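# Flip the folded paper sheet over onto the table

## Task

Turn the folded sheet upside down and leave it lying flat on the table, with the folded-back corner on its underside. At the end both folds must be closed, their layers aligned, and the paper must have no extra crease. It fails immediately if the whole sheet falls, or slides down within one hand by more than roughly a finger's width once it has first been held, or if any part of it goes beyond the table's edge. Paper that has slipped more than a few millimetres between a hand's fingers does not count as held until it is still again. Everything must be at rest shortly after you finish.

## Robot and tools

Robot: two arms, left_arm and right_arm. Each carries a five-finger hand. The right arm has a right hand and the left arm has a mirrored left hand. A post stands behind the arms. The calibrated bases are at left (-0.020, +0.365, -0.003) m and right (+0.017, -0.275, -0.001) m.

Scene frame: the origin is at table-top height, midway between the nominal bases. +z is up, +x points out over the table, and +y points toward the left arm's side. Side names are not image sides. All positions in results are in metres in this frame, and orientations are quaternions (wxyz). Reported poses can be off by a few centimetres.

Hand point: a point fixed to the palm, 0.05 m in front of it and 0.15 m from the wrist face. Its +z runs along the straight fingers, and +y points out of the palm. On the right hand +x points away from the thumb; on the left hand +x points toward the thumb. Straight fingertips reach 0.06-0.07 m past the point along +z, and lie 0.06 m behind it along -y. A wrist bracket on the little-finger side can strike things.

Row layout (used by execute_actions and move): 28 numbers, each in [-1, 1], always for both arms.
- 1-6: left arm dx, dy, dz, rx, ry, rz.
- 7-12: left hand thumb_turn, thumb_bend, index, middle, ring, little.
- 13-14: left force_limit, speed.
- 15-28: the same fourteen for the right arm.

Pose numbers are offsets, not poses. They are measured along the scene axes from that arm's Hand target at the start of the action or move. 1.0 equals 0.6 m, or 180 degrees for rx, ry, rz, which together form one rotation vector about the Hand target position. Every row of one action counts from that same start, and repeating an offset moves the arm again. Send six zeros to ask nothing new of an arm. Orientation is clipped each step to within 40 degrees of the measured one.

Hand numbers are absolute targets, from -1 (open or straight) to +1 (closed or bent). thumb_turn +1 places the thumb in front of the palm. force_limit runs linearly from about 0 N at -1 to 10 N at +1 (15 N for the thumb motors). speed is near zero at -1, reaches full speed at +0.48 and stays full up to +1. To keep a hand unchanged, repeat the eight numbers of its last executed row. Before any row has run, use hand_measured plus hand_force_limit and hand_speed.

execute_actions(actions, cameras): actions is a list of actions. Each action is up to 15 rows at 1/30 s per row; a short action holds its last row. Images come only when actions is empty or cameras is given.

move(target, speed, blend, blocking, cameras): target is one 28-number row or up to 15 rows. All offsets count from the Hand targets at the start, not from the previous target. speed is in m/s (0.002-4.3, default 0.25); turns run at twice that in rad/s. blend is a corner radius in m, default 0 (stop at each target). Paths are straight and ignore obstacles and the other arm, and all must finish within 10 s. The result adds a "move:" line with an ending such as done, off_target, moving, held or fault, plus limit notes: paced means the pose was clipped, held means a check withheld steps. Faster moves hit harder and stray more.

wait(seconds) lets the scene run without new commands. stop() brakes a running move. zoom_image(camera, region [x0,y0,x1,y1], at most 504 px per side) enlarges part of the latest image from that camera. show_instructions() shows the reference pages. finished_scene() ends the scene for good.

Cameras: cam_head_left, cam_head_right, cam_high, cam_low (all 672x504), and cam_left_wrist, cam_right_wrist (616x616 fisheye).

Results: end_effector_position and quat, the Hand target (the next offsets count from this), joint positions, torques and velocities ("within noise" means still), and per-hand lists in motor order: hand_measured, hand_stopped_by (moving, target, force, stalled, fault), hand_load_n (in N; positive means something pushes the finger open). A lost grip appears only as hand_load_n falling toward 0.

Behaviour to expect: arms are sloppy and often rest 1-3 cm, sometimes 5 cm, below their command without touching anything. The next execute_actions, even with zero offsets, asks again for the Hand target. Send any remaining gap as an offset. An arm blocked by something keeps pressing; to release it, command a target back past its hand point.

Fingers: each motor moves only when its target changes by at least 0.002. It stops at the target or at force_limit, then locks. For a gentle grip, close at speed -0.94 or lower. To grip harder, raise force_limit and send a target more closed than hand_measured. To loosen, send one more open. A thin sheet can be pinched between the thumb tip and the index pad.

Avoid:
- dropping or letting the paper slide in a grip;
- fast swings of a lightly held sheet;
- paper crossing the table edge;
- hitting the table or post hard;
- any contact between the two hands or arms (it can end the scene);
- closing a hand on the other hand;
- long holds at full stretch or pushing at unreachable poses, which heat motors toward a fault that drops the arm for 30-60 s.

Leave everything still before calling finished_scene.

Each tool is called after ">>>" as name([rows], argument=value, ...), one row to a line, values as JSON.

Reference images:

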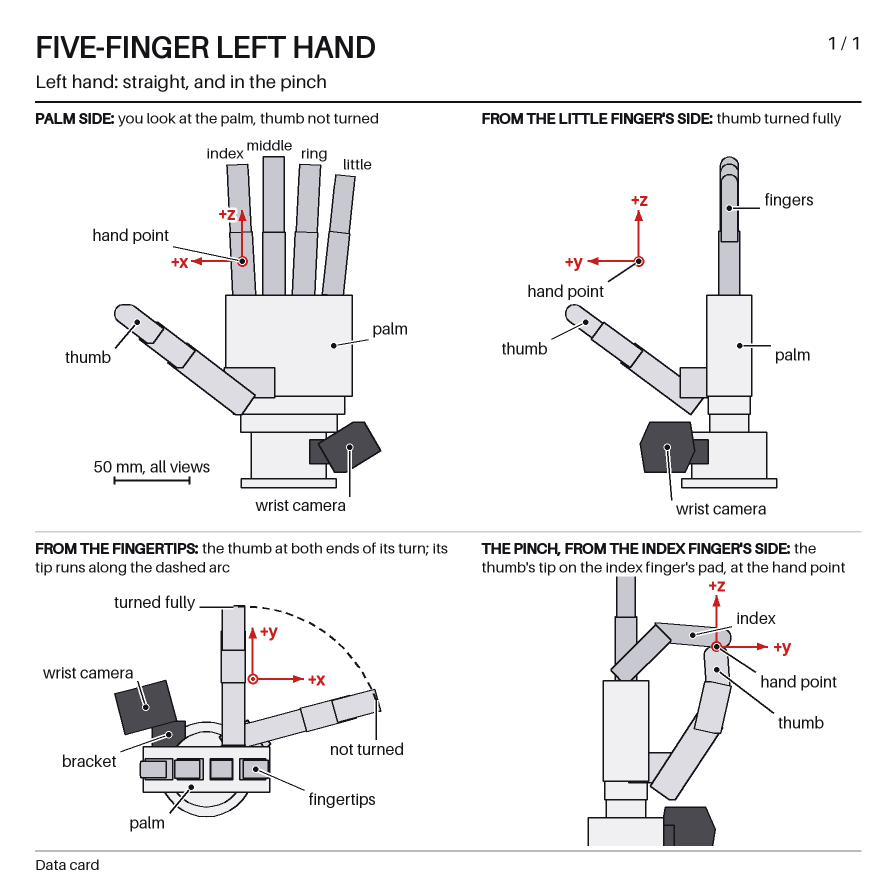

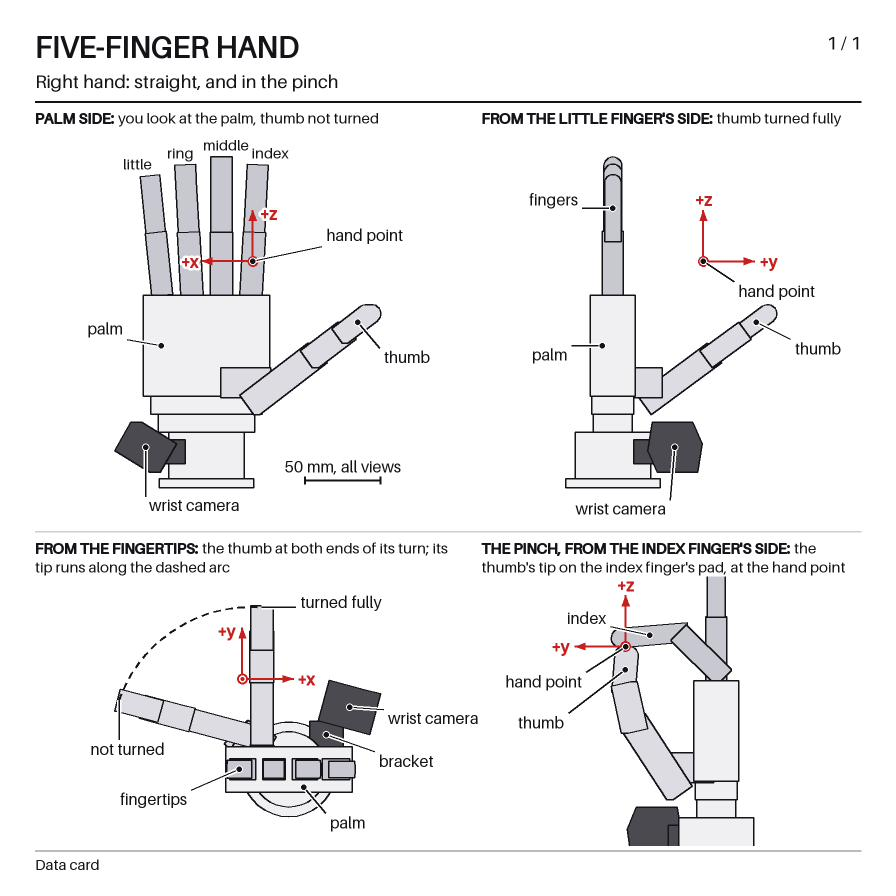

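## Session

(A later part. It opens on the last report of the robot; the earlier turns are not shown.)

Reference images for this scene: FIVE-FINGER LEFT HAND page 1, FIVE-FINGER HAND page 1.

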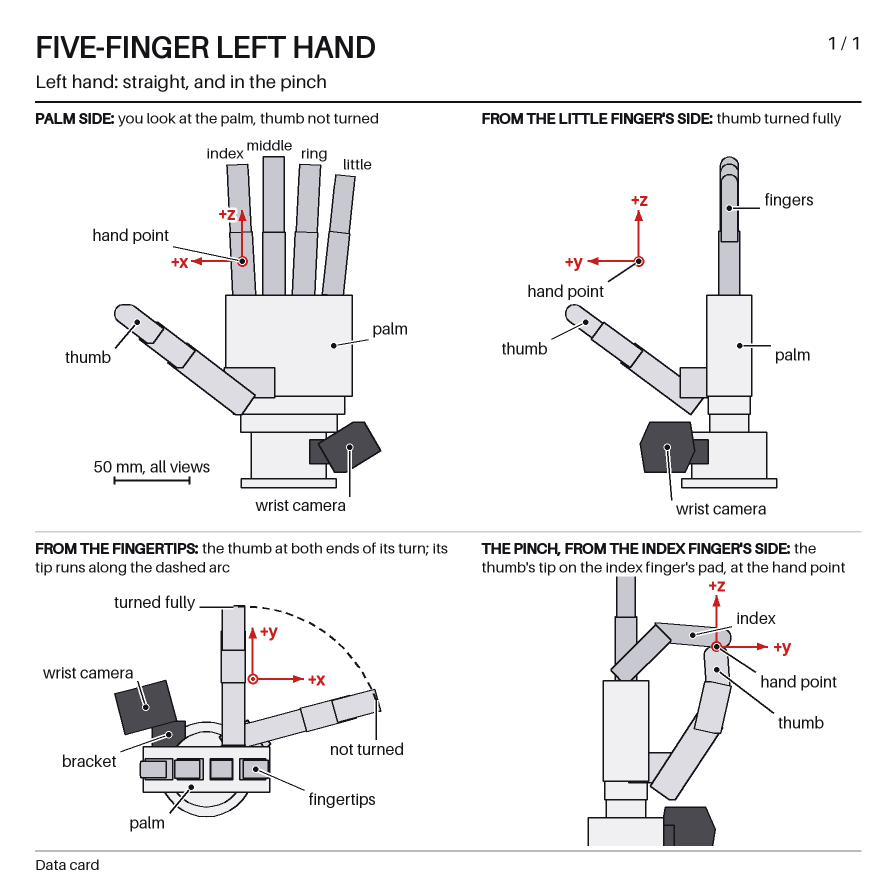

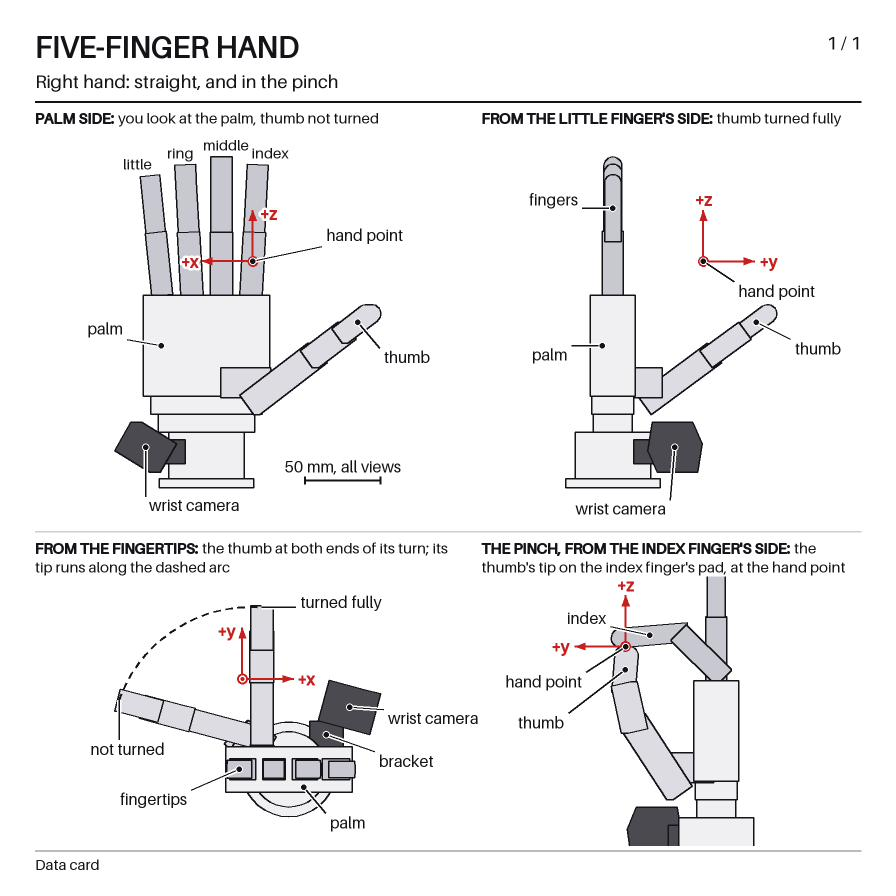

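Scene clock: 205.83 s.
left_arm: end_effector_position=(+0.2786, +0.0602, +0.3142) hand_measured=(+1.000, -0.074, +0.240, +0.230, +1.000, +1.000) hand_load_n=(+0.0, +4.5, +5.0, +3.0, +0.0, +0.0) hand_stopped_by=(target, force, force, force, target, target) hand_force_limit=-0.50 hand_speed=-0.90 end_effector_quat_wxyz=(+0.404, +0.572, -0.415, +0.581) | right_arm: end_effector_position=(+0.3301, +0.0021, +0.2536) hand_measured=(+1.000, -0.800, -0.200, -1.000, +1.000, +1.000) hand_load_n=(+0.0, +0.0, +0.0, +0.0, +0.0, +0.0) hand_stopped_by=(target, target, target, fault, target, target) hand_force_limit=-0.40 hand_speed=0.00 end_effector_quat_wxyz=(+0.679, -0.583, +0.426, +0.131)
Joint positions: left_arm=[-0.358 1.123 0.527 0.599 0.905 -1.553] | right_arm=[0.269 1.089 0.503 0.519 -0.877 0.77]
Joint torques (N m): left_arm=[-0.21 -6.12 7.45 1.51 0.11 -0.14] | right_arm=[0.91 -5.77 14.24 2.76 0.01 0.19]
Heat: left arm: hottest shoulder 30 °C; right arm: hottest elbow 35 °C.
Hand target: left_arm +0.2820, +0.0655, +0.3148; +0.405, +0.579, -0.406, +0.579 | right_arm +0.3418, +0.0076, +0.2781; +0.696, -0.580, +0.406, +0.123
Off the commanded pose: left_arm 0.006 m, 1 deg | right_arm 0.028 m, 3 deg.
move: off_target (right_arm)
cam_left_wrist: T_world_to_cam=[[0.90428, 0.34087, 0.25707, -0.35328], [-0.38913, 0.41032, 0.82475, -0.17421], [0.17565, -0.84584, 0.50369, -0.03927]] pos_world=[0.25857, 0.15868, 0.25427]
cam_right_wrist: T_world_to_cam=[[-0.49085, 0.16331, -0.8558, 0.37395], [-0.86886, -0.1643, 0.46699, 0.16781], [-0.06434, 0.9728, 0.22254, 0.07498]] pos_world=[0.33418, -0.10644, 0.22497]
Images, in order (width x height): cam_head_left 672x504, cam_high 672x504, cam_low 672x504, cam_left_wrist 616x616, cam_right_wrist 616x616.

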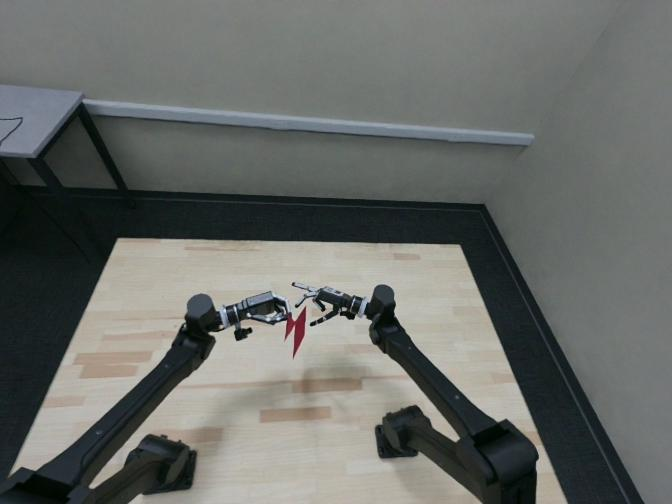

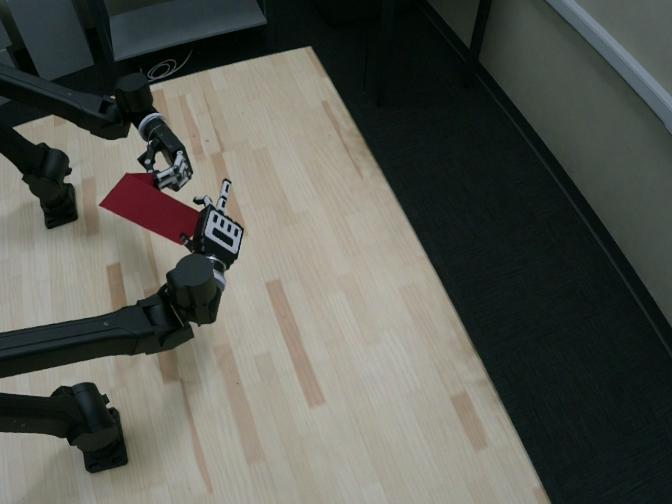

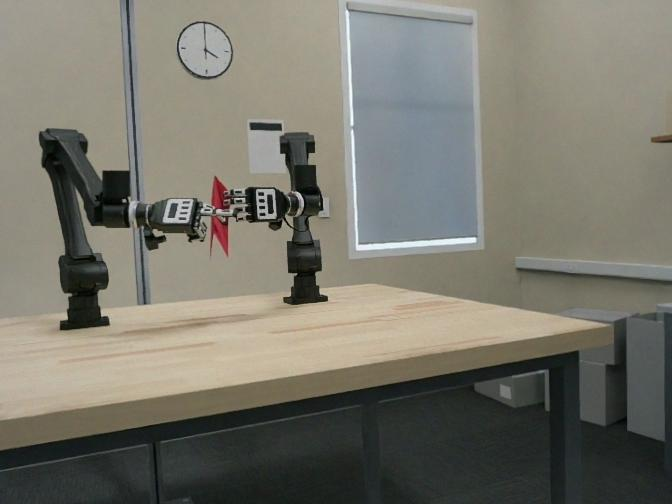

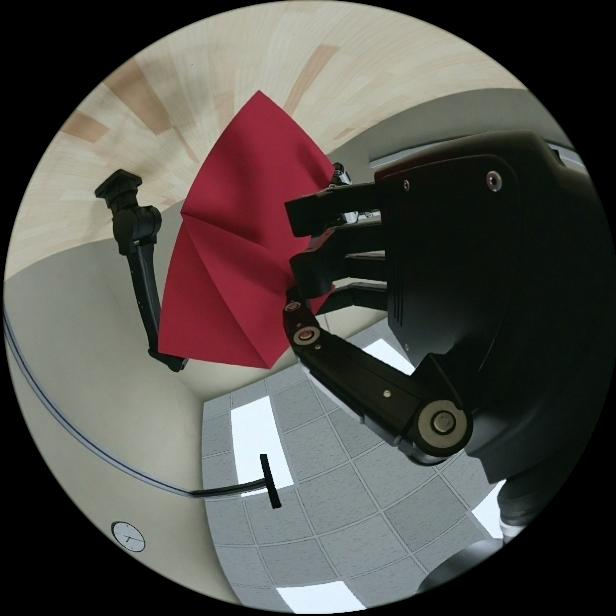

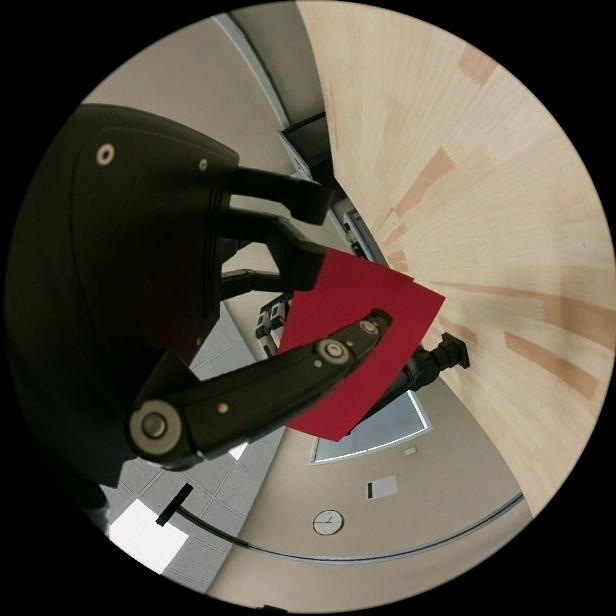

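>>> move(target=[0,0,0,0,0,0,1,0.15,0.35,0.35,1,1,-0.5,-0.9,-0.032,0.026,-0.012,0,0,0,1,-0.8,-0.2,-1,1,1,-0.4,0], speed=0.06, cameras=["cam_right_wrist","cam_low","cam_head_left","cam_high","cam_left_wrist"])

>>> zoom_image(camera="cam_right_wrist", region=[220, 160, 440, 380])

>>> zoom_image(camera="cam_head_left", region=[240, 260, 360, 370])

>>> zoom_image(camera="cam_low", region=[130, 160, 270, 270])

>>> zoom_image(camera="cam_left_wrist", region=[200, 140, 400, 340])

Scene clock: 209.87 s.
left_arm: end_effector_position=(+0.2786, +0.0602, +0.3142) hand_measured=(+1.000, -0.074, +0.240, +0.230, +1.000, +1.000) hand_load_n=(+0.0, +4.5, +5.5, +3.0, +0.0, +0.0) hand_stopped_by=(target, force, force, force, target, target) hand_force_limit=-0.50 hand_speed=-0.90 end_effector_quat_wxyz=(+0.404, +0.572, -0.415, +0.581) | right_arm: end_effector_position=(+0.3229, +0.0214, +0.2592) hand_measured=(+1.000, -0.800, -0.200, -1.000, +1.000, +1.000) hand_load_n=(+0.0, +0.0, +0.0, +0.0, +0.0, +0.0) hand_stopped_by=(target, target, target, fault, target, target) hand_force_limit=-0.40 hand_speed=0.00 end_effector_quat_wxyz=(+0.685, -0.584, +0.417, +0.126)
Joint positions: left_arm=[-0.358 1.123 0.527 0.599 0.905 -1.553] | right_arm=[0.338 1.077 0.503 0.531 -0.81 0.77]
Joint torques (N m): left_arm=[-0.21 -6.12 7.45 1.51 0.11 -0.14] | right_arm=[0.67 -7.36 10.76 2.65 0.02 0.21]
Heat: left arm: hottest shoulder 30 °C; right arm: hottest elbow 35 °C.
Hand target: left_arm +0.2820, +0.0655, +0.3148; +0.405, +0.579, -0.406, +0.579 | right_arm +0.3226, +0.0232, +0.2709; +0.696, -0.580, +0.406, +0.123
Off the commanded pose: left_arm 0.006 m, 1 deg | right_arm 0.012 m, 2 deg.
move: off_target (right_arm)
cam_left_wrist: T_world_to_cam=[[0.90428, 0.34087, 0.25707, -0.35328], [-0.38913, 0.41032, 0.82475, -0.17421], [0.17565, -0.84584, 0.50369, -0.03927]] pos_world=[0.25857, 0.15868, 0.25427]
cam_right_wrist: T_world_to_cam=[[-0.46998, 0.16547, -0.86703, 0.36815], [-0.87979, -0.16722, 0.44498, 0.17144], [-0.07136, 0.97193, 0.22417, 0.05627]] pos_world=[0.32787, -0.08694, 0.2303]
Images, in order (width x height): cam_head_left 672x504, cam_high 672x504, cam_low 672x504, cam_left_wrist 616x616, cam_right_wrist 616x616.

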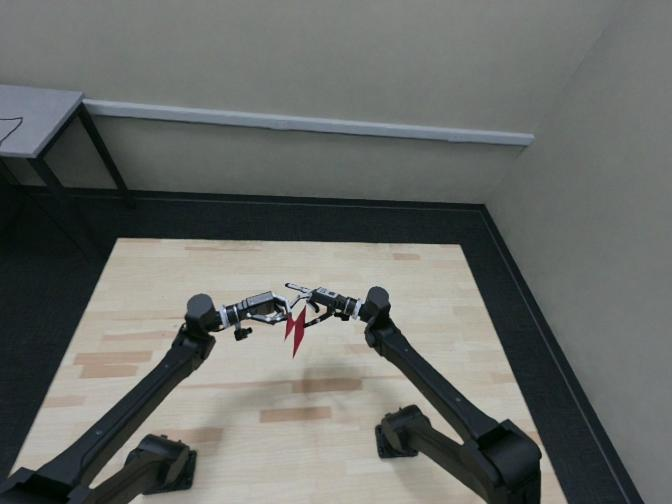

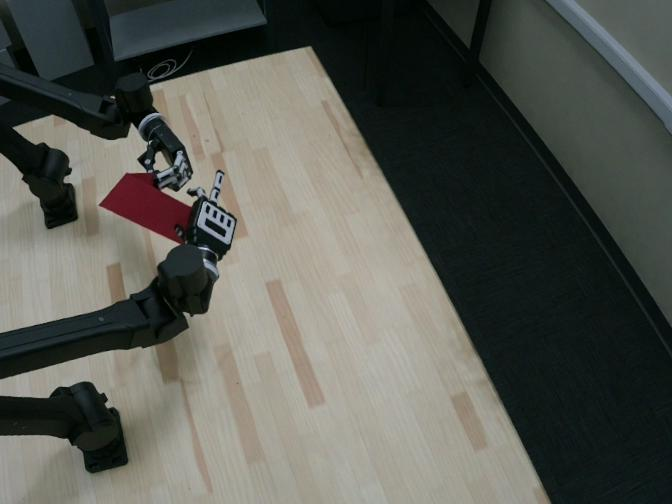

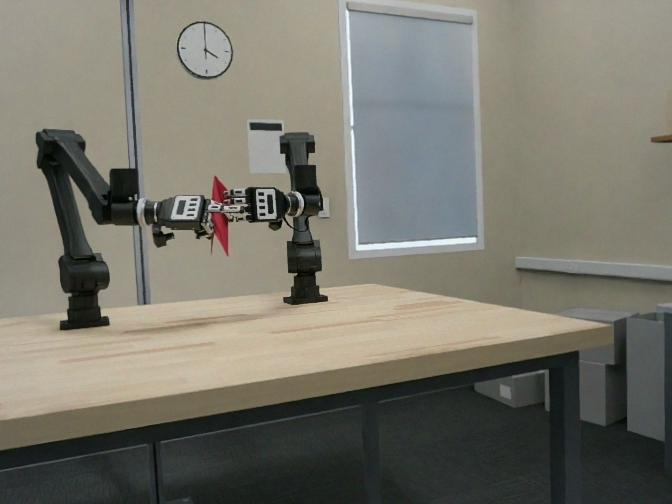

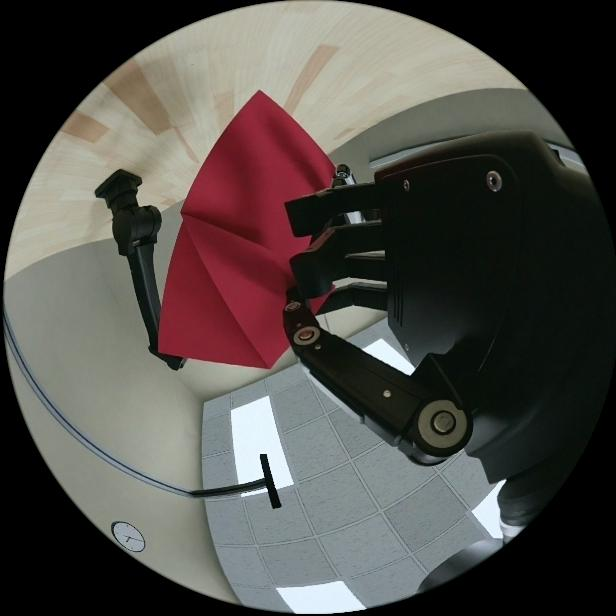

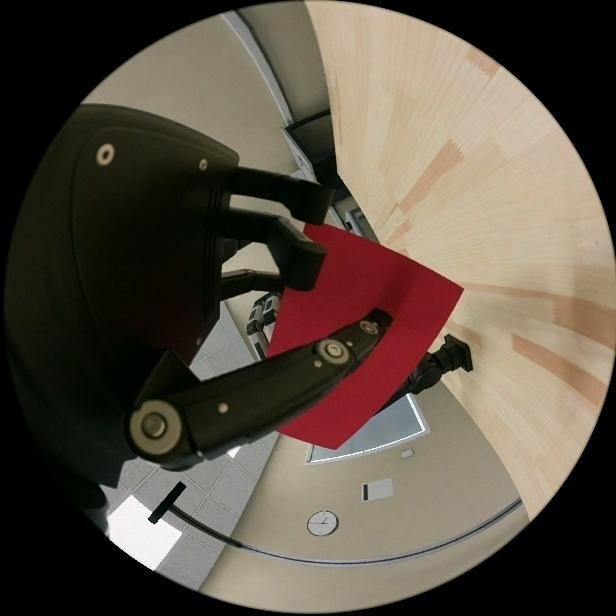

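Scaled by 2.291 from the camera's image (finer frame: 880x880).

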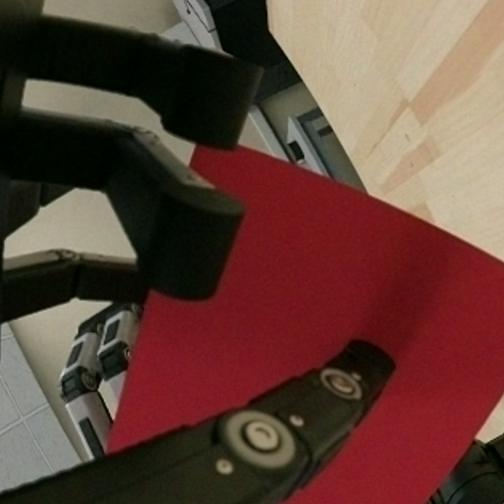

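Scaled by 4.200.

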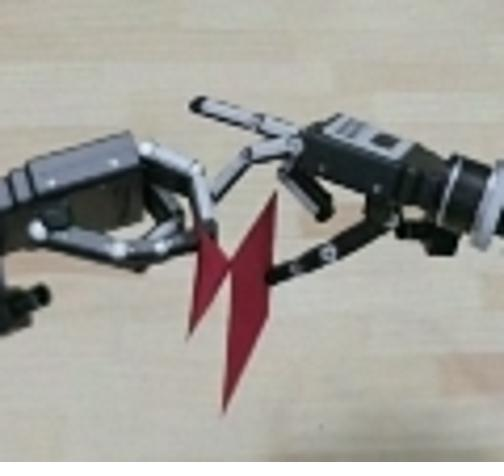

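Scaled by 3.600.

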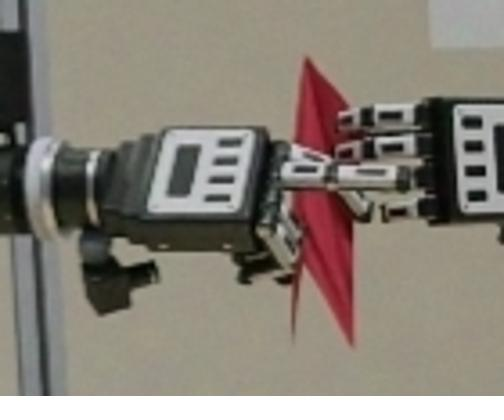

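Scaled by 2.520 from the camera's image (finer frame: 880x880).

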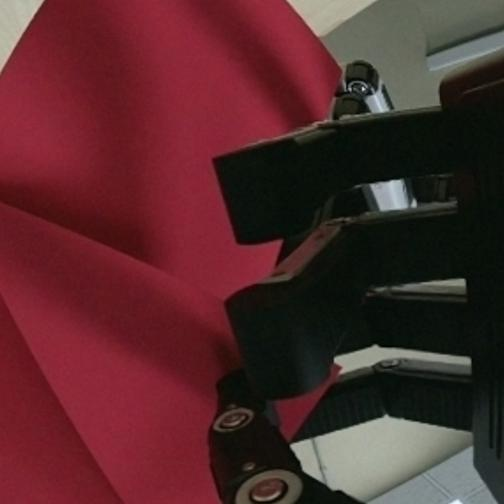

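>>> move(target=[0,0,0,0,0,0,1,0.15,0.35,0.35,1,1,-0.5,-0.9,-0.022,-0.004,-0.014,0,0,0,1,-0.8,-0.2,-1,1,1,-0.4,0], speed=0.06, cameras=["cam_right_wrist","cam_low","cam_head_left","cam_high","cam_left_wrist"])

>>> zoom_image(camera="cam_right_wrist", region=[220, 160, 440, 380])

>>> zoom_image(camera="cam_head_left", region=[240, 260, 360, 370])

>>> zoom_image(camera="cam_low", region=[130, 160, 270, 270])

>>> zoom_image(camera="cam_left_wrist", region=[200, 140, 400, 340])

Scene clock: 212.97 s.
left_arm: end_effector_position=(+0.2786, +0.0602, +0.3142) hand_measured=(+1.000, -0.074, +0.240, +0.230, +1.000, +1.000) hand_load_n=(+0.0, +4.5, +5.5, +3.0, +0.0, +0.0) hand_stopped_by=(target, force, force, force, target, target) hand_force_limit=-0.50 hand_speed=-0.90 end_effector_quat_wxyz=(+0.404, +0.572, -0.415, +0.581) | right_arm: end_effector_position=(+0.3142, +0.0178, +0.2554) hand_measured=(+1.000, -0.800, -0.200, -1.000, +1.000, +1.000) hand_load_n=(+0.0, +0.5, +0.0, +0.0, +0.0, +0.0) hand_stopped_by=(target, target, target, fault, target, target) hand_force_limit=-0.40 hand_speed=0.00 end_effector_quat_wxyz=(+0.688, -0.582, +0.416, +0.121)
Joint positions: left_arm=[-0.358 1.123 0.527 0.599 0.905 -1.553] | right_arm=[0.338 1.049 0.471 0.543 -0.802 0.77]
Joint torques (N m): left_arm=[-0.21 -6.07 7.45 1.51 0.11 -0.14] | right_arm=[0.73 -6.71 9.72 2.88 0.02 0.17]
Heat: left arm: hottest shoulder 30 °C; right arm: hottest elbow 35 °C.
Hand target: left_arm +0.2820, +0.0655, +0.3148; +0.405, +0.579, -0.406, +0.579 | right_arm +0.3094, +0.0208, +0.2625; +0.696, -0.580, +0.406, +0.123
Off the commanded pose: left_arm 0.006 m, 1 deg | right_arm 0.009 m, 2 deg.
move: done
cam_left_wrist: T_world_to_cam=[[0.90428, 0.34087, 0.25707, -0.35328], [-0.38913, 0.41032, 0.82475, -0.17421], [0.17565, -0.84584, 0.50369, -0.03927]] pos_world=[0.25857, 0.15868, 0.25427]
cam_right_wrist: T_world_to_cam=[[-0.46231, 0.17087, -0.8701, 0.35975], [-0.88429, -0.16144, 0.43815, 0.16789], [-0.0656, 0.97198, 0.22574, 0.0578]] pos_world=[0.31858, -0.09055, 0.22641]
Images, in order (width x height): cam_head_left 672x504, cam_high 672x504, cam_low 672x504, cam_left_wrist 616x616, cam_right_wrist 616x616.

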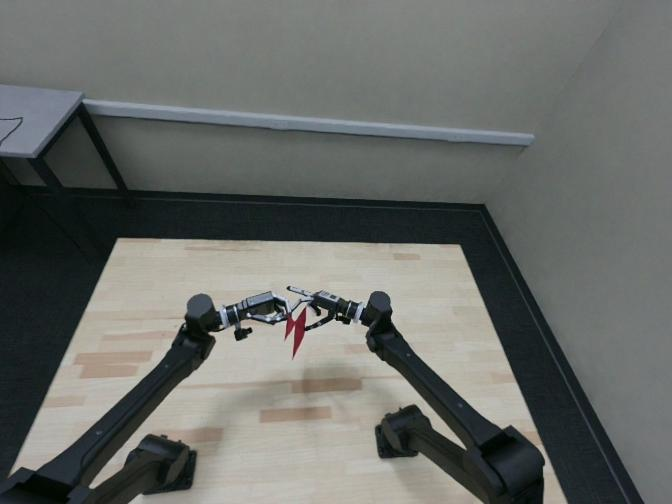

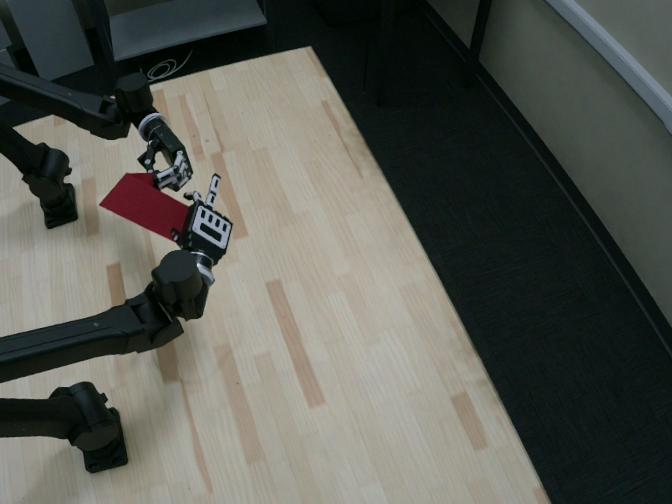

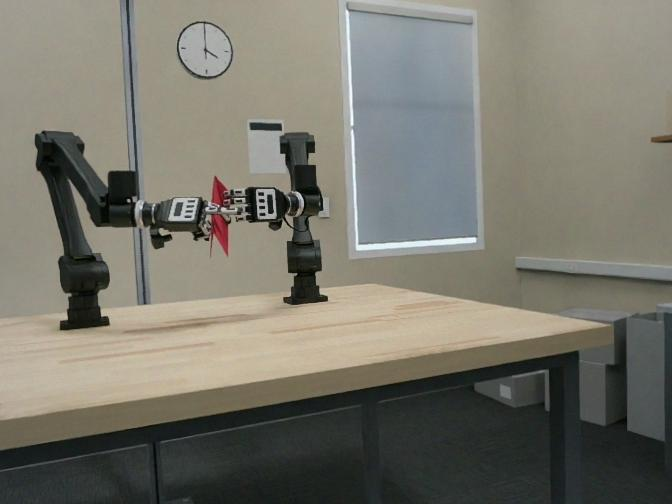

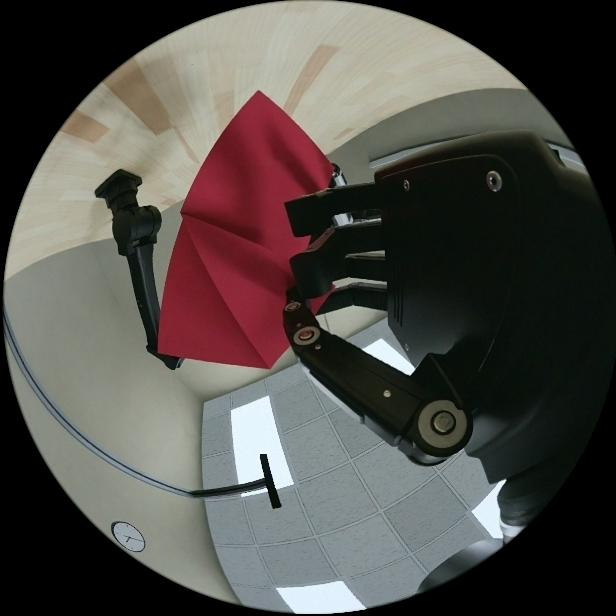

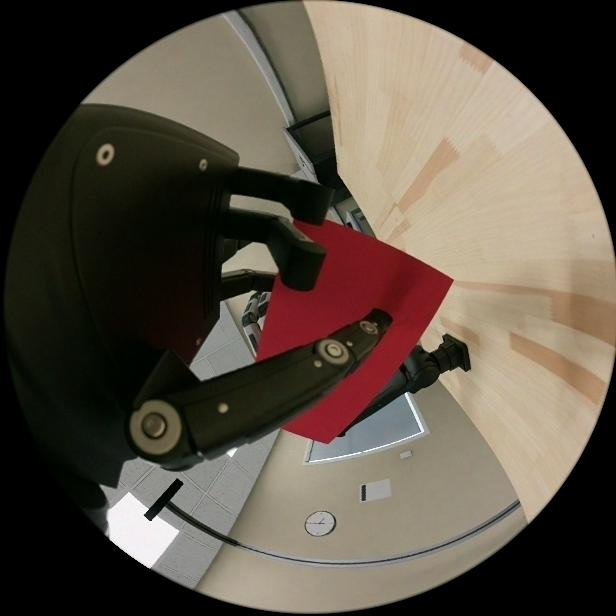

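Scaled by 2.291 from the camera's image (finer frame: 880x880).

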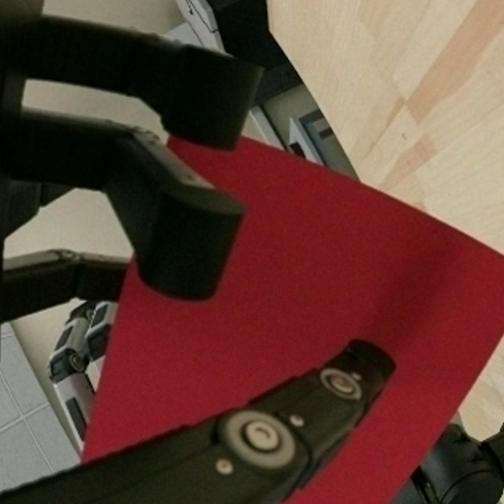

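Scaled by 4.200.

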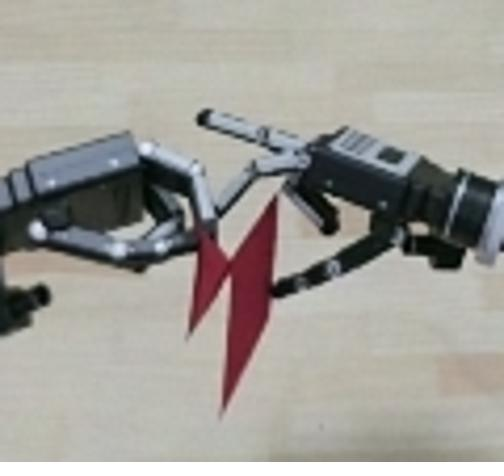

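Scaled by 3.600.

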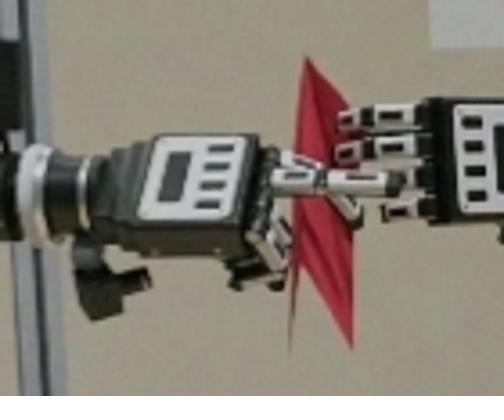

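Scaled by 2.520 from the camera's image (finer frame: 880x880).

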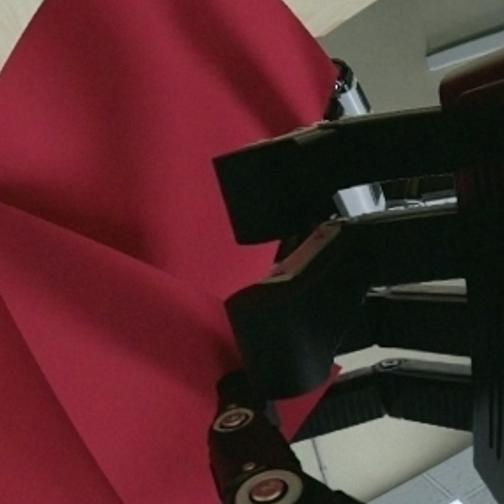

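>>> move([
  [0,0,0,0,0,0,1,0.15,0.35,0.35,1,1,-0.5,-0.9,-0.004,0.002,-0.006,0,0,0,1,-0.5,-0.2,-1,1,1,-0.5,-0.9],
  [0,0,0,0,0,0,1,0.15,0.35,0.35,1,1,-0.5,-0.9,-0.004,0.002,-0.006,0,0,0,1,0.15,0.4,-1,1,1,-0.5,-0.9],
], speed=0.06, cameras=["cam_right_wrist","cam_low","cam_head_left","cam_high","cam_left_wrist"])

>>> zoom_image(camera="cam_right_wrist", region=[220, 160, 440, 380])

>>> zoom_image(camera="cam_head_left", region=[240, 260, 360, 370])

>>> zoom_image(camera="cam_low", region=[130, 160, 270, 270])

>>> zoom_image(camera="cam_left_wrist", region=[200, 140, 400, 340])

Scene clock: 221.43 s.
left_arm: end_effector_position=(+0.2786, +0.0602, +0.3142) hand_measured=(+1.000, -0.074, +0.240, +0.230, +1.000, +1.000) hand_load_n=(+0.0, +4.0, +5.5, +3.0, +0.0, +0.0) hand_stopped_by=(target, force, force, force, target, target) hand_force_limit=-0.50 hand_speed=-0.90 end_effector_quat_wxyz=(+0.404, +0.572, -0.415, +0.581) | right_arm: end_effector_position=(+0.3124, +0.0184, +0.2532) hand_measured=(+1.000, -0.220, +0.310, -1.000, +1.000, +1.000) hand_load_n=(-1.0, +4.0, +2.5, +0.0, +0.0, +0.0) hand_stopped_by=(target, force, force, fault, target, target) hand_force_limit=-0.50 hand_speed=-0.90 end_effector_quat_wxyz=(+0.689, -0.582, +0.415, +0.120)
Joint positions: left_arm=[-0.358 1.123 0.527 0.599 0.905 -1.553] | right_arm=[0.343 1.049 0.462 0.557 -0.796 0.77]
Joint torques (N m): left_arm=[-0.21 -6.07 7.45 1.51 0.11 -0.13] | right_arm=[1.03 -6.48 9.65 2.71 0.02 0.16]
Heat: left arm: hottest shoulder 30 °C; right arm: hottest elbow 34 °C.
Hand target: left_arm +0.2820, +0.0655, +0.3148; +0.405, +0.579, -0.406, +0.579 | right_arm +0.3070, +0.0220, +0.2590; +0.696, -0.580, +0.406, +0.123
Off the commanded pose: left_arm 0.006 m, 1 deg | right_arm 0.009 m, 1 deg.
move: done
cam_left_wrist: T_world_to_cam=[[0.90428, 0.34087, 0.25707, -0.35328], [-0.38913, 0.41032, 0.82475, -0.17421], [0.17565, -0.84584, 0.50369, -0.03927]] pos_world=[0.25857, 0.15868, 0.25427]
cam_right_wrist: T_world_to_cam=[[-0.45816, 0.17269, -0.87193, 0.35595], [-0.88648, -0.16069, 0.43398, 0.16906], [-0.06516, 0.97178, 0.22671, 0.05726]] pos_world=[0.31668, -0.08995, 0.22401]
Images, in order (width x height): cam_head_left 672x504, cam_high 672x504, cam_low 672x504, cam_left_wrist 616x616, cam_right_wrist 616x616.

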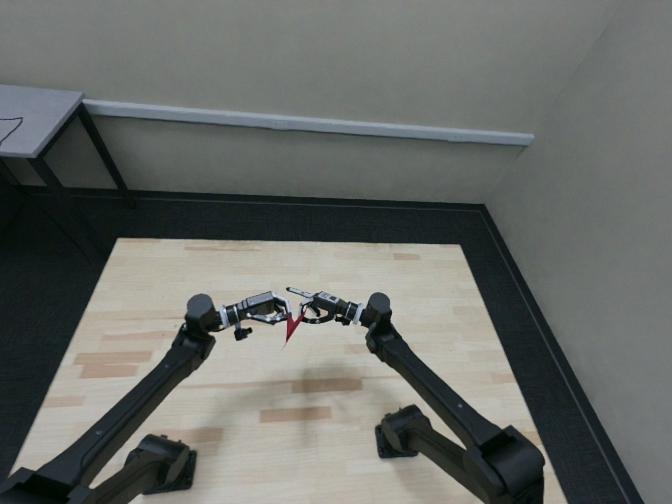

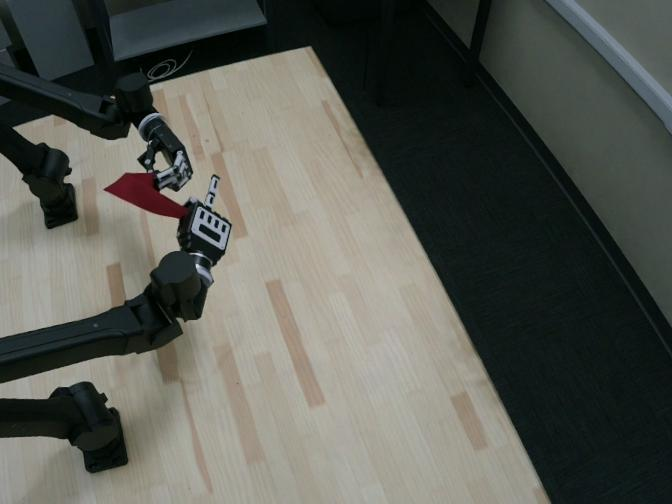

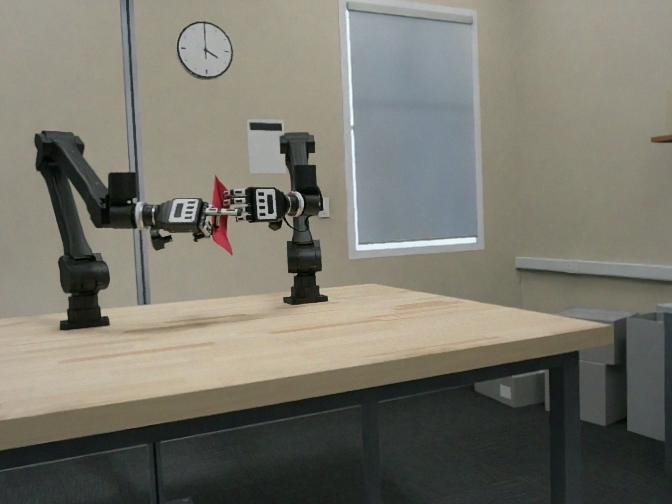

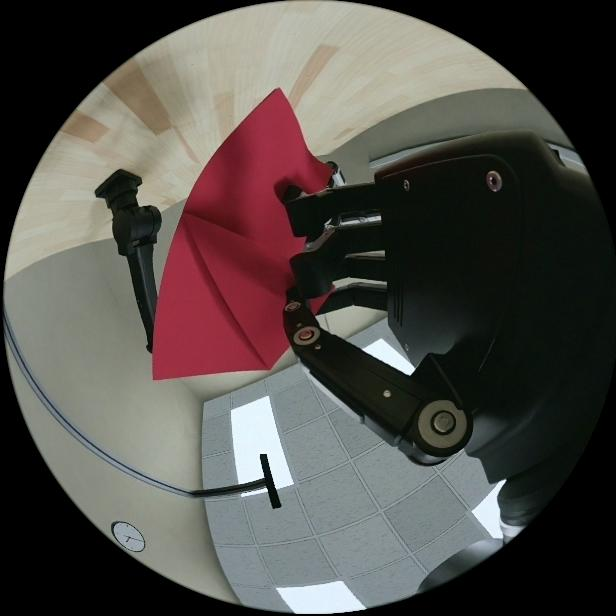

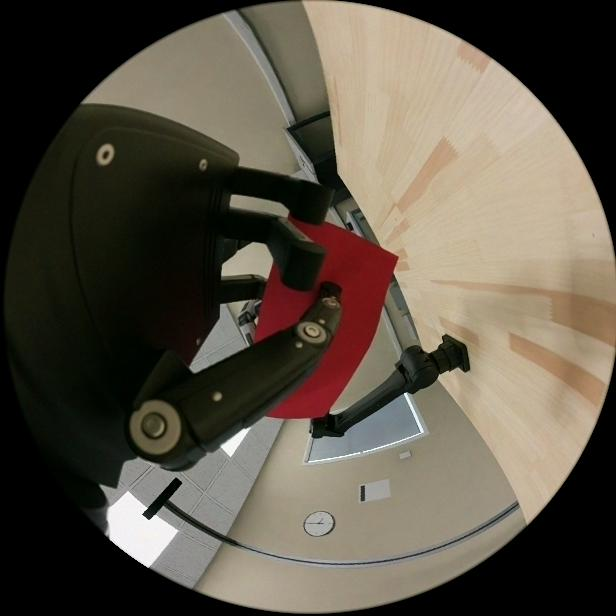

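Scaled by 2.291 from the camera's image (finer frame: 880x880).

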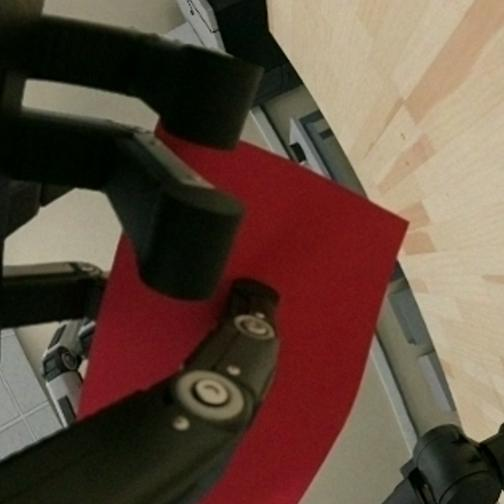

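Scaled by 4.200.

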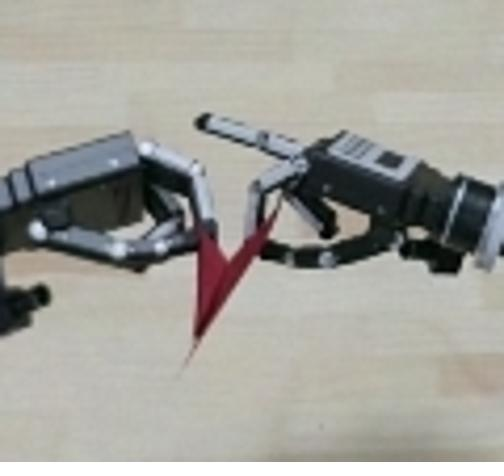

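Scaled by 3.600.

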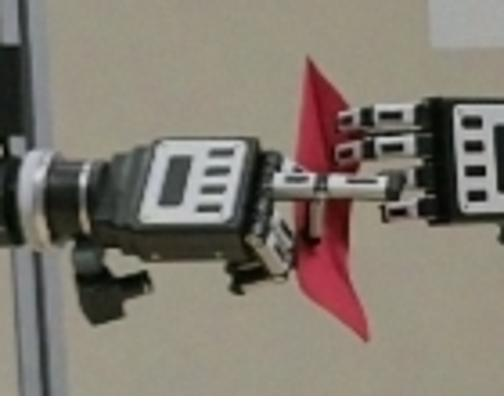

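Scaled by 2.520 from the camera's image (finer frame: 880x880).

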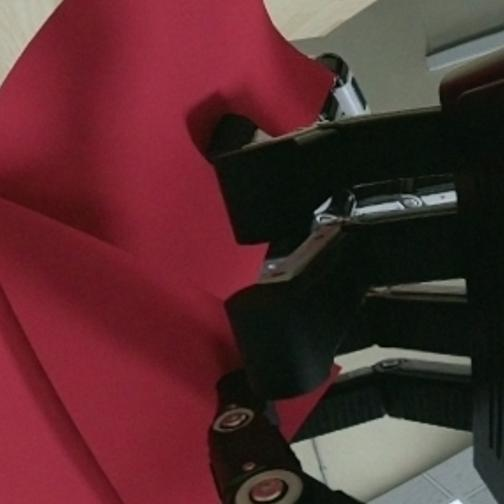

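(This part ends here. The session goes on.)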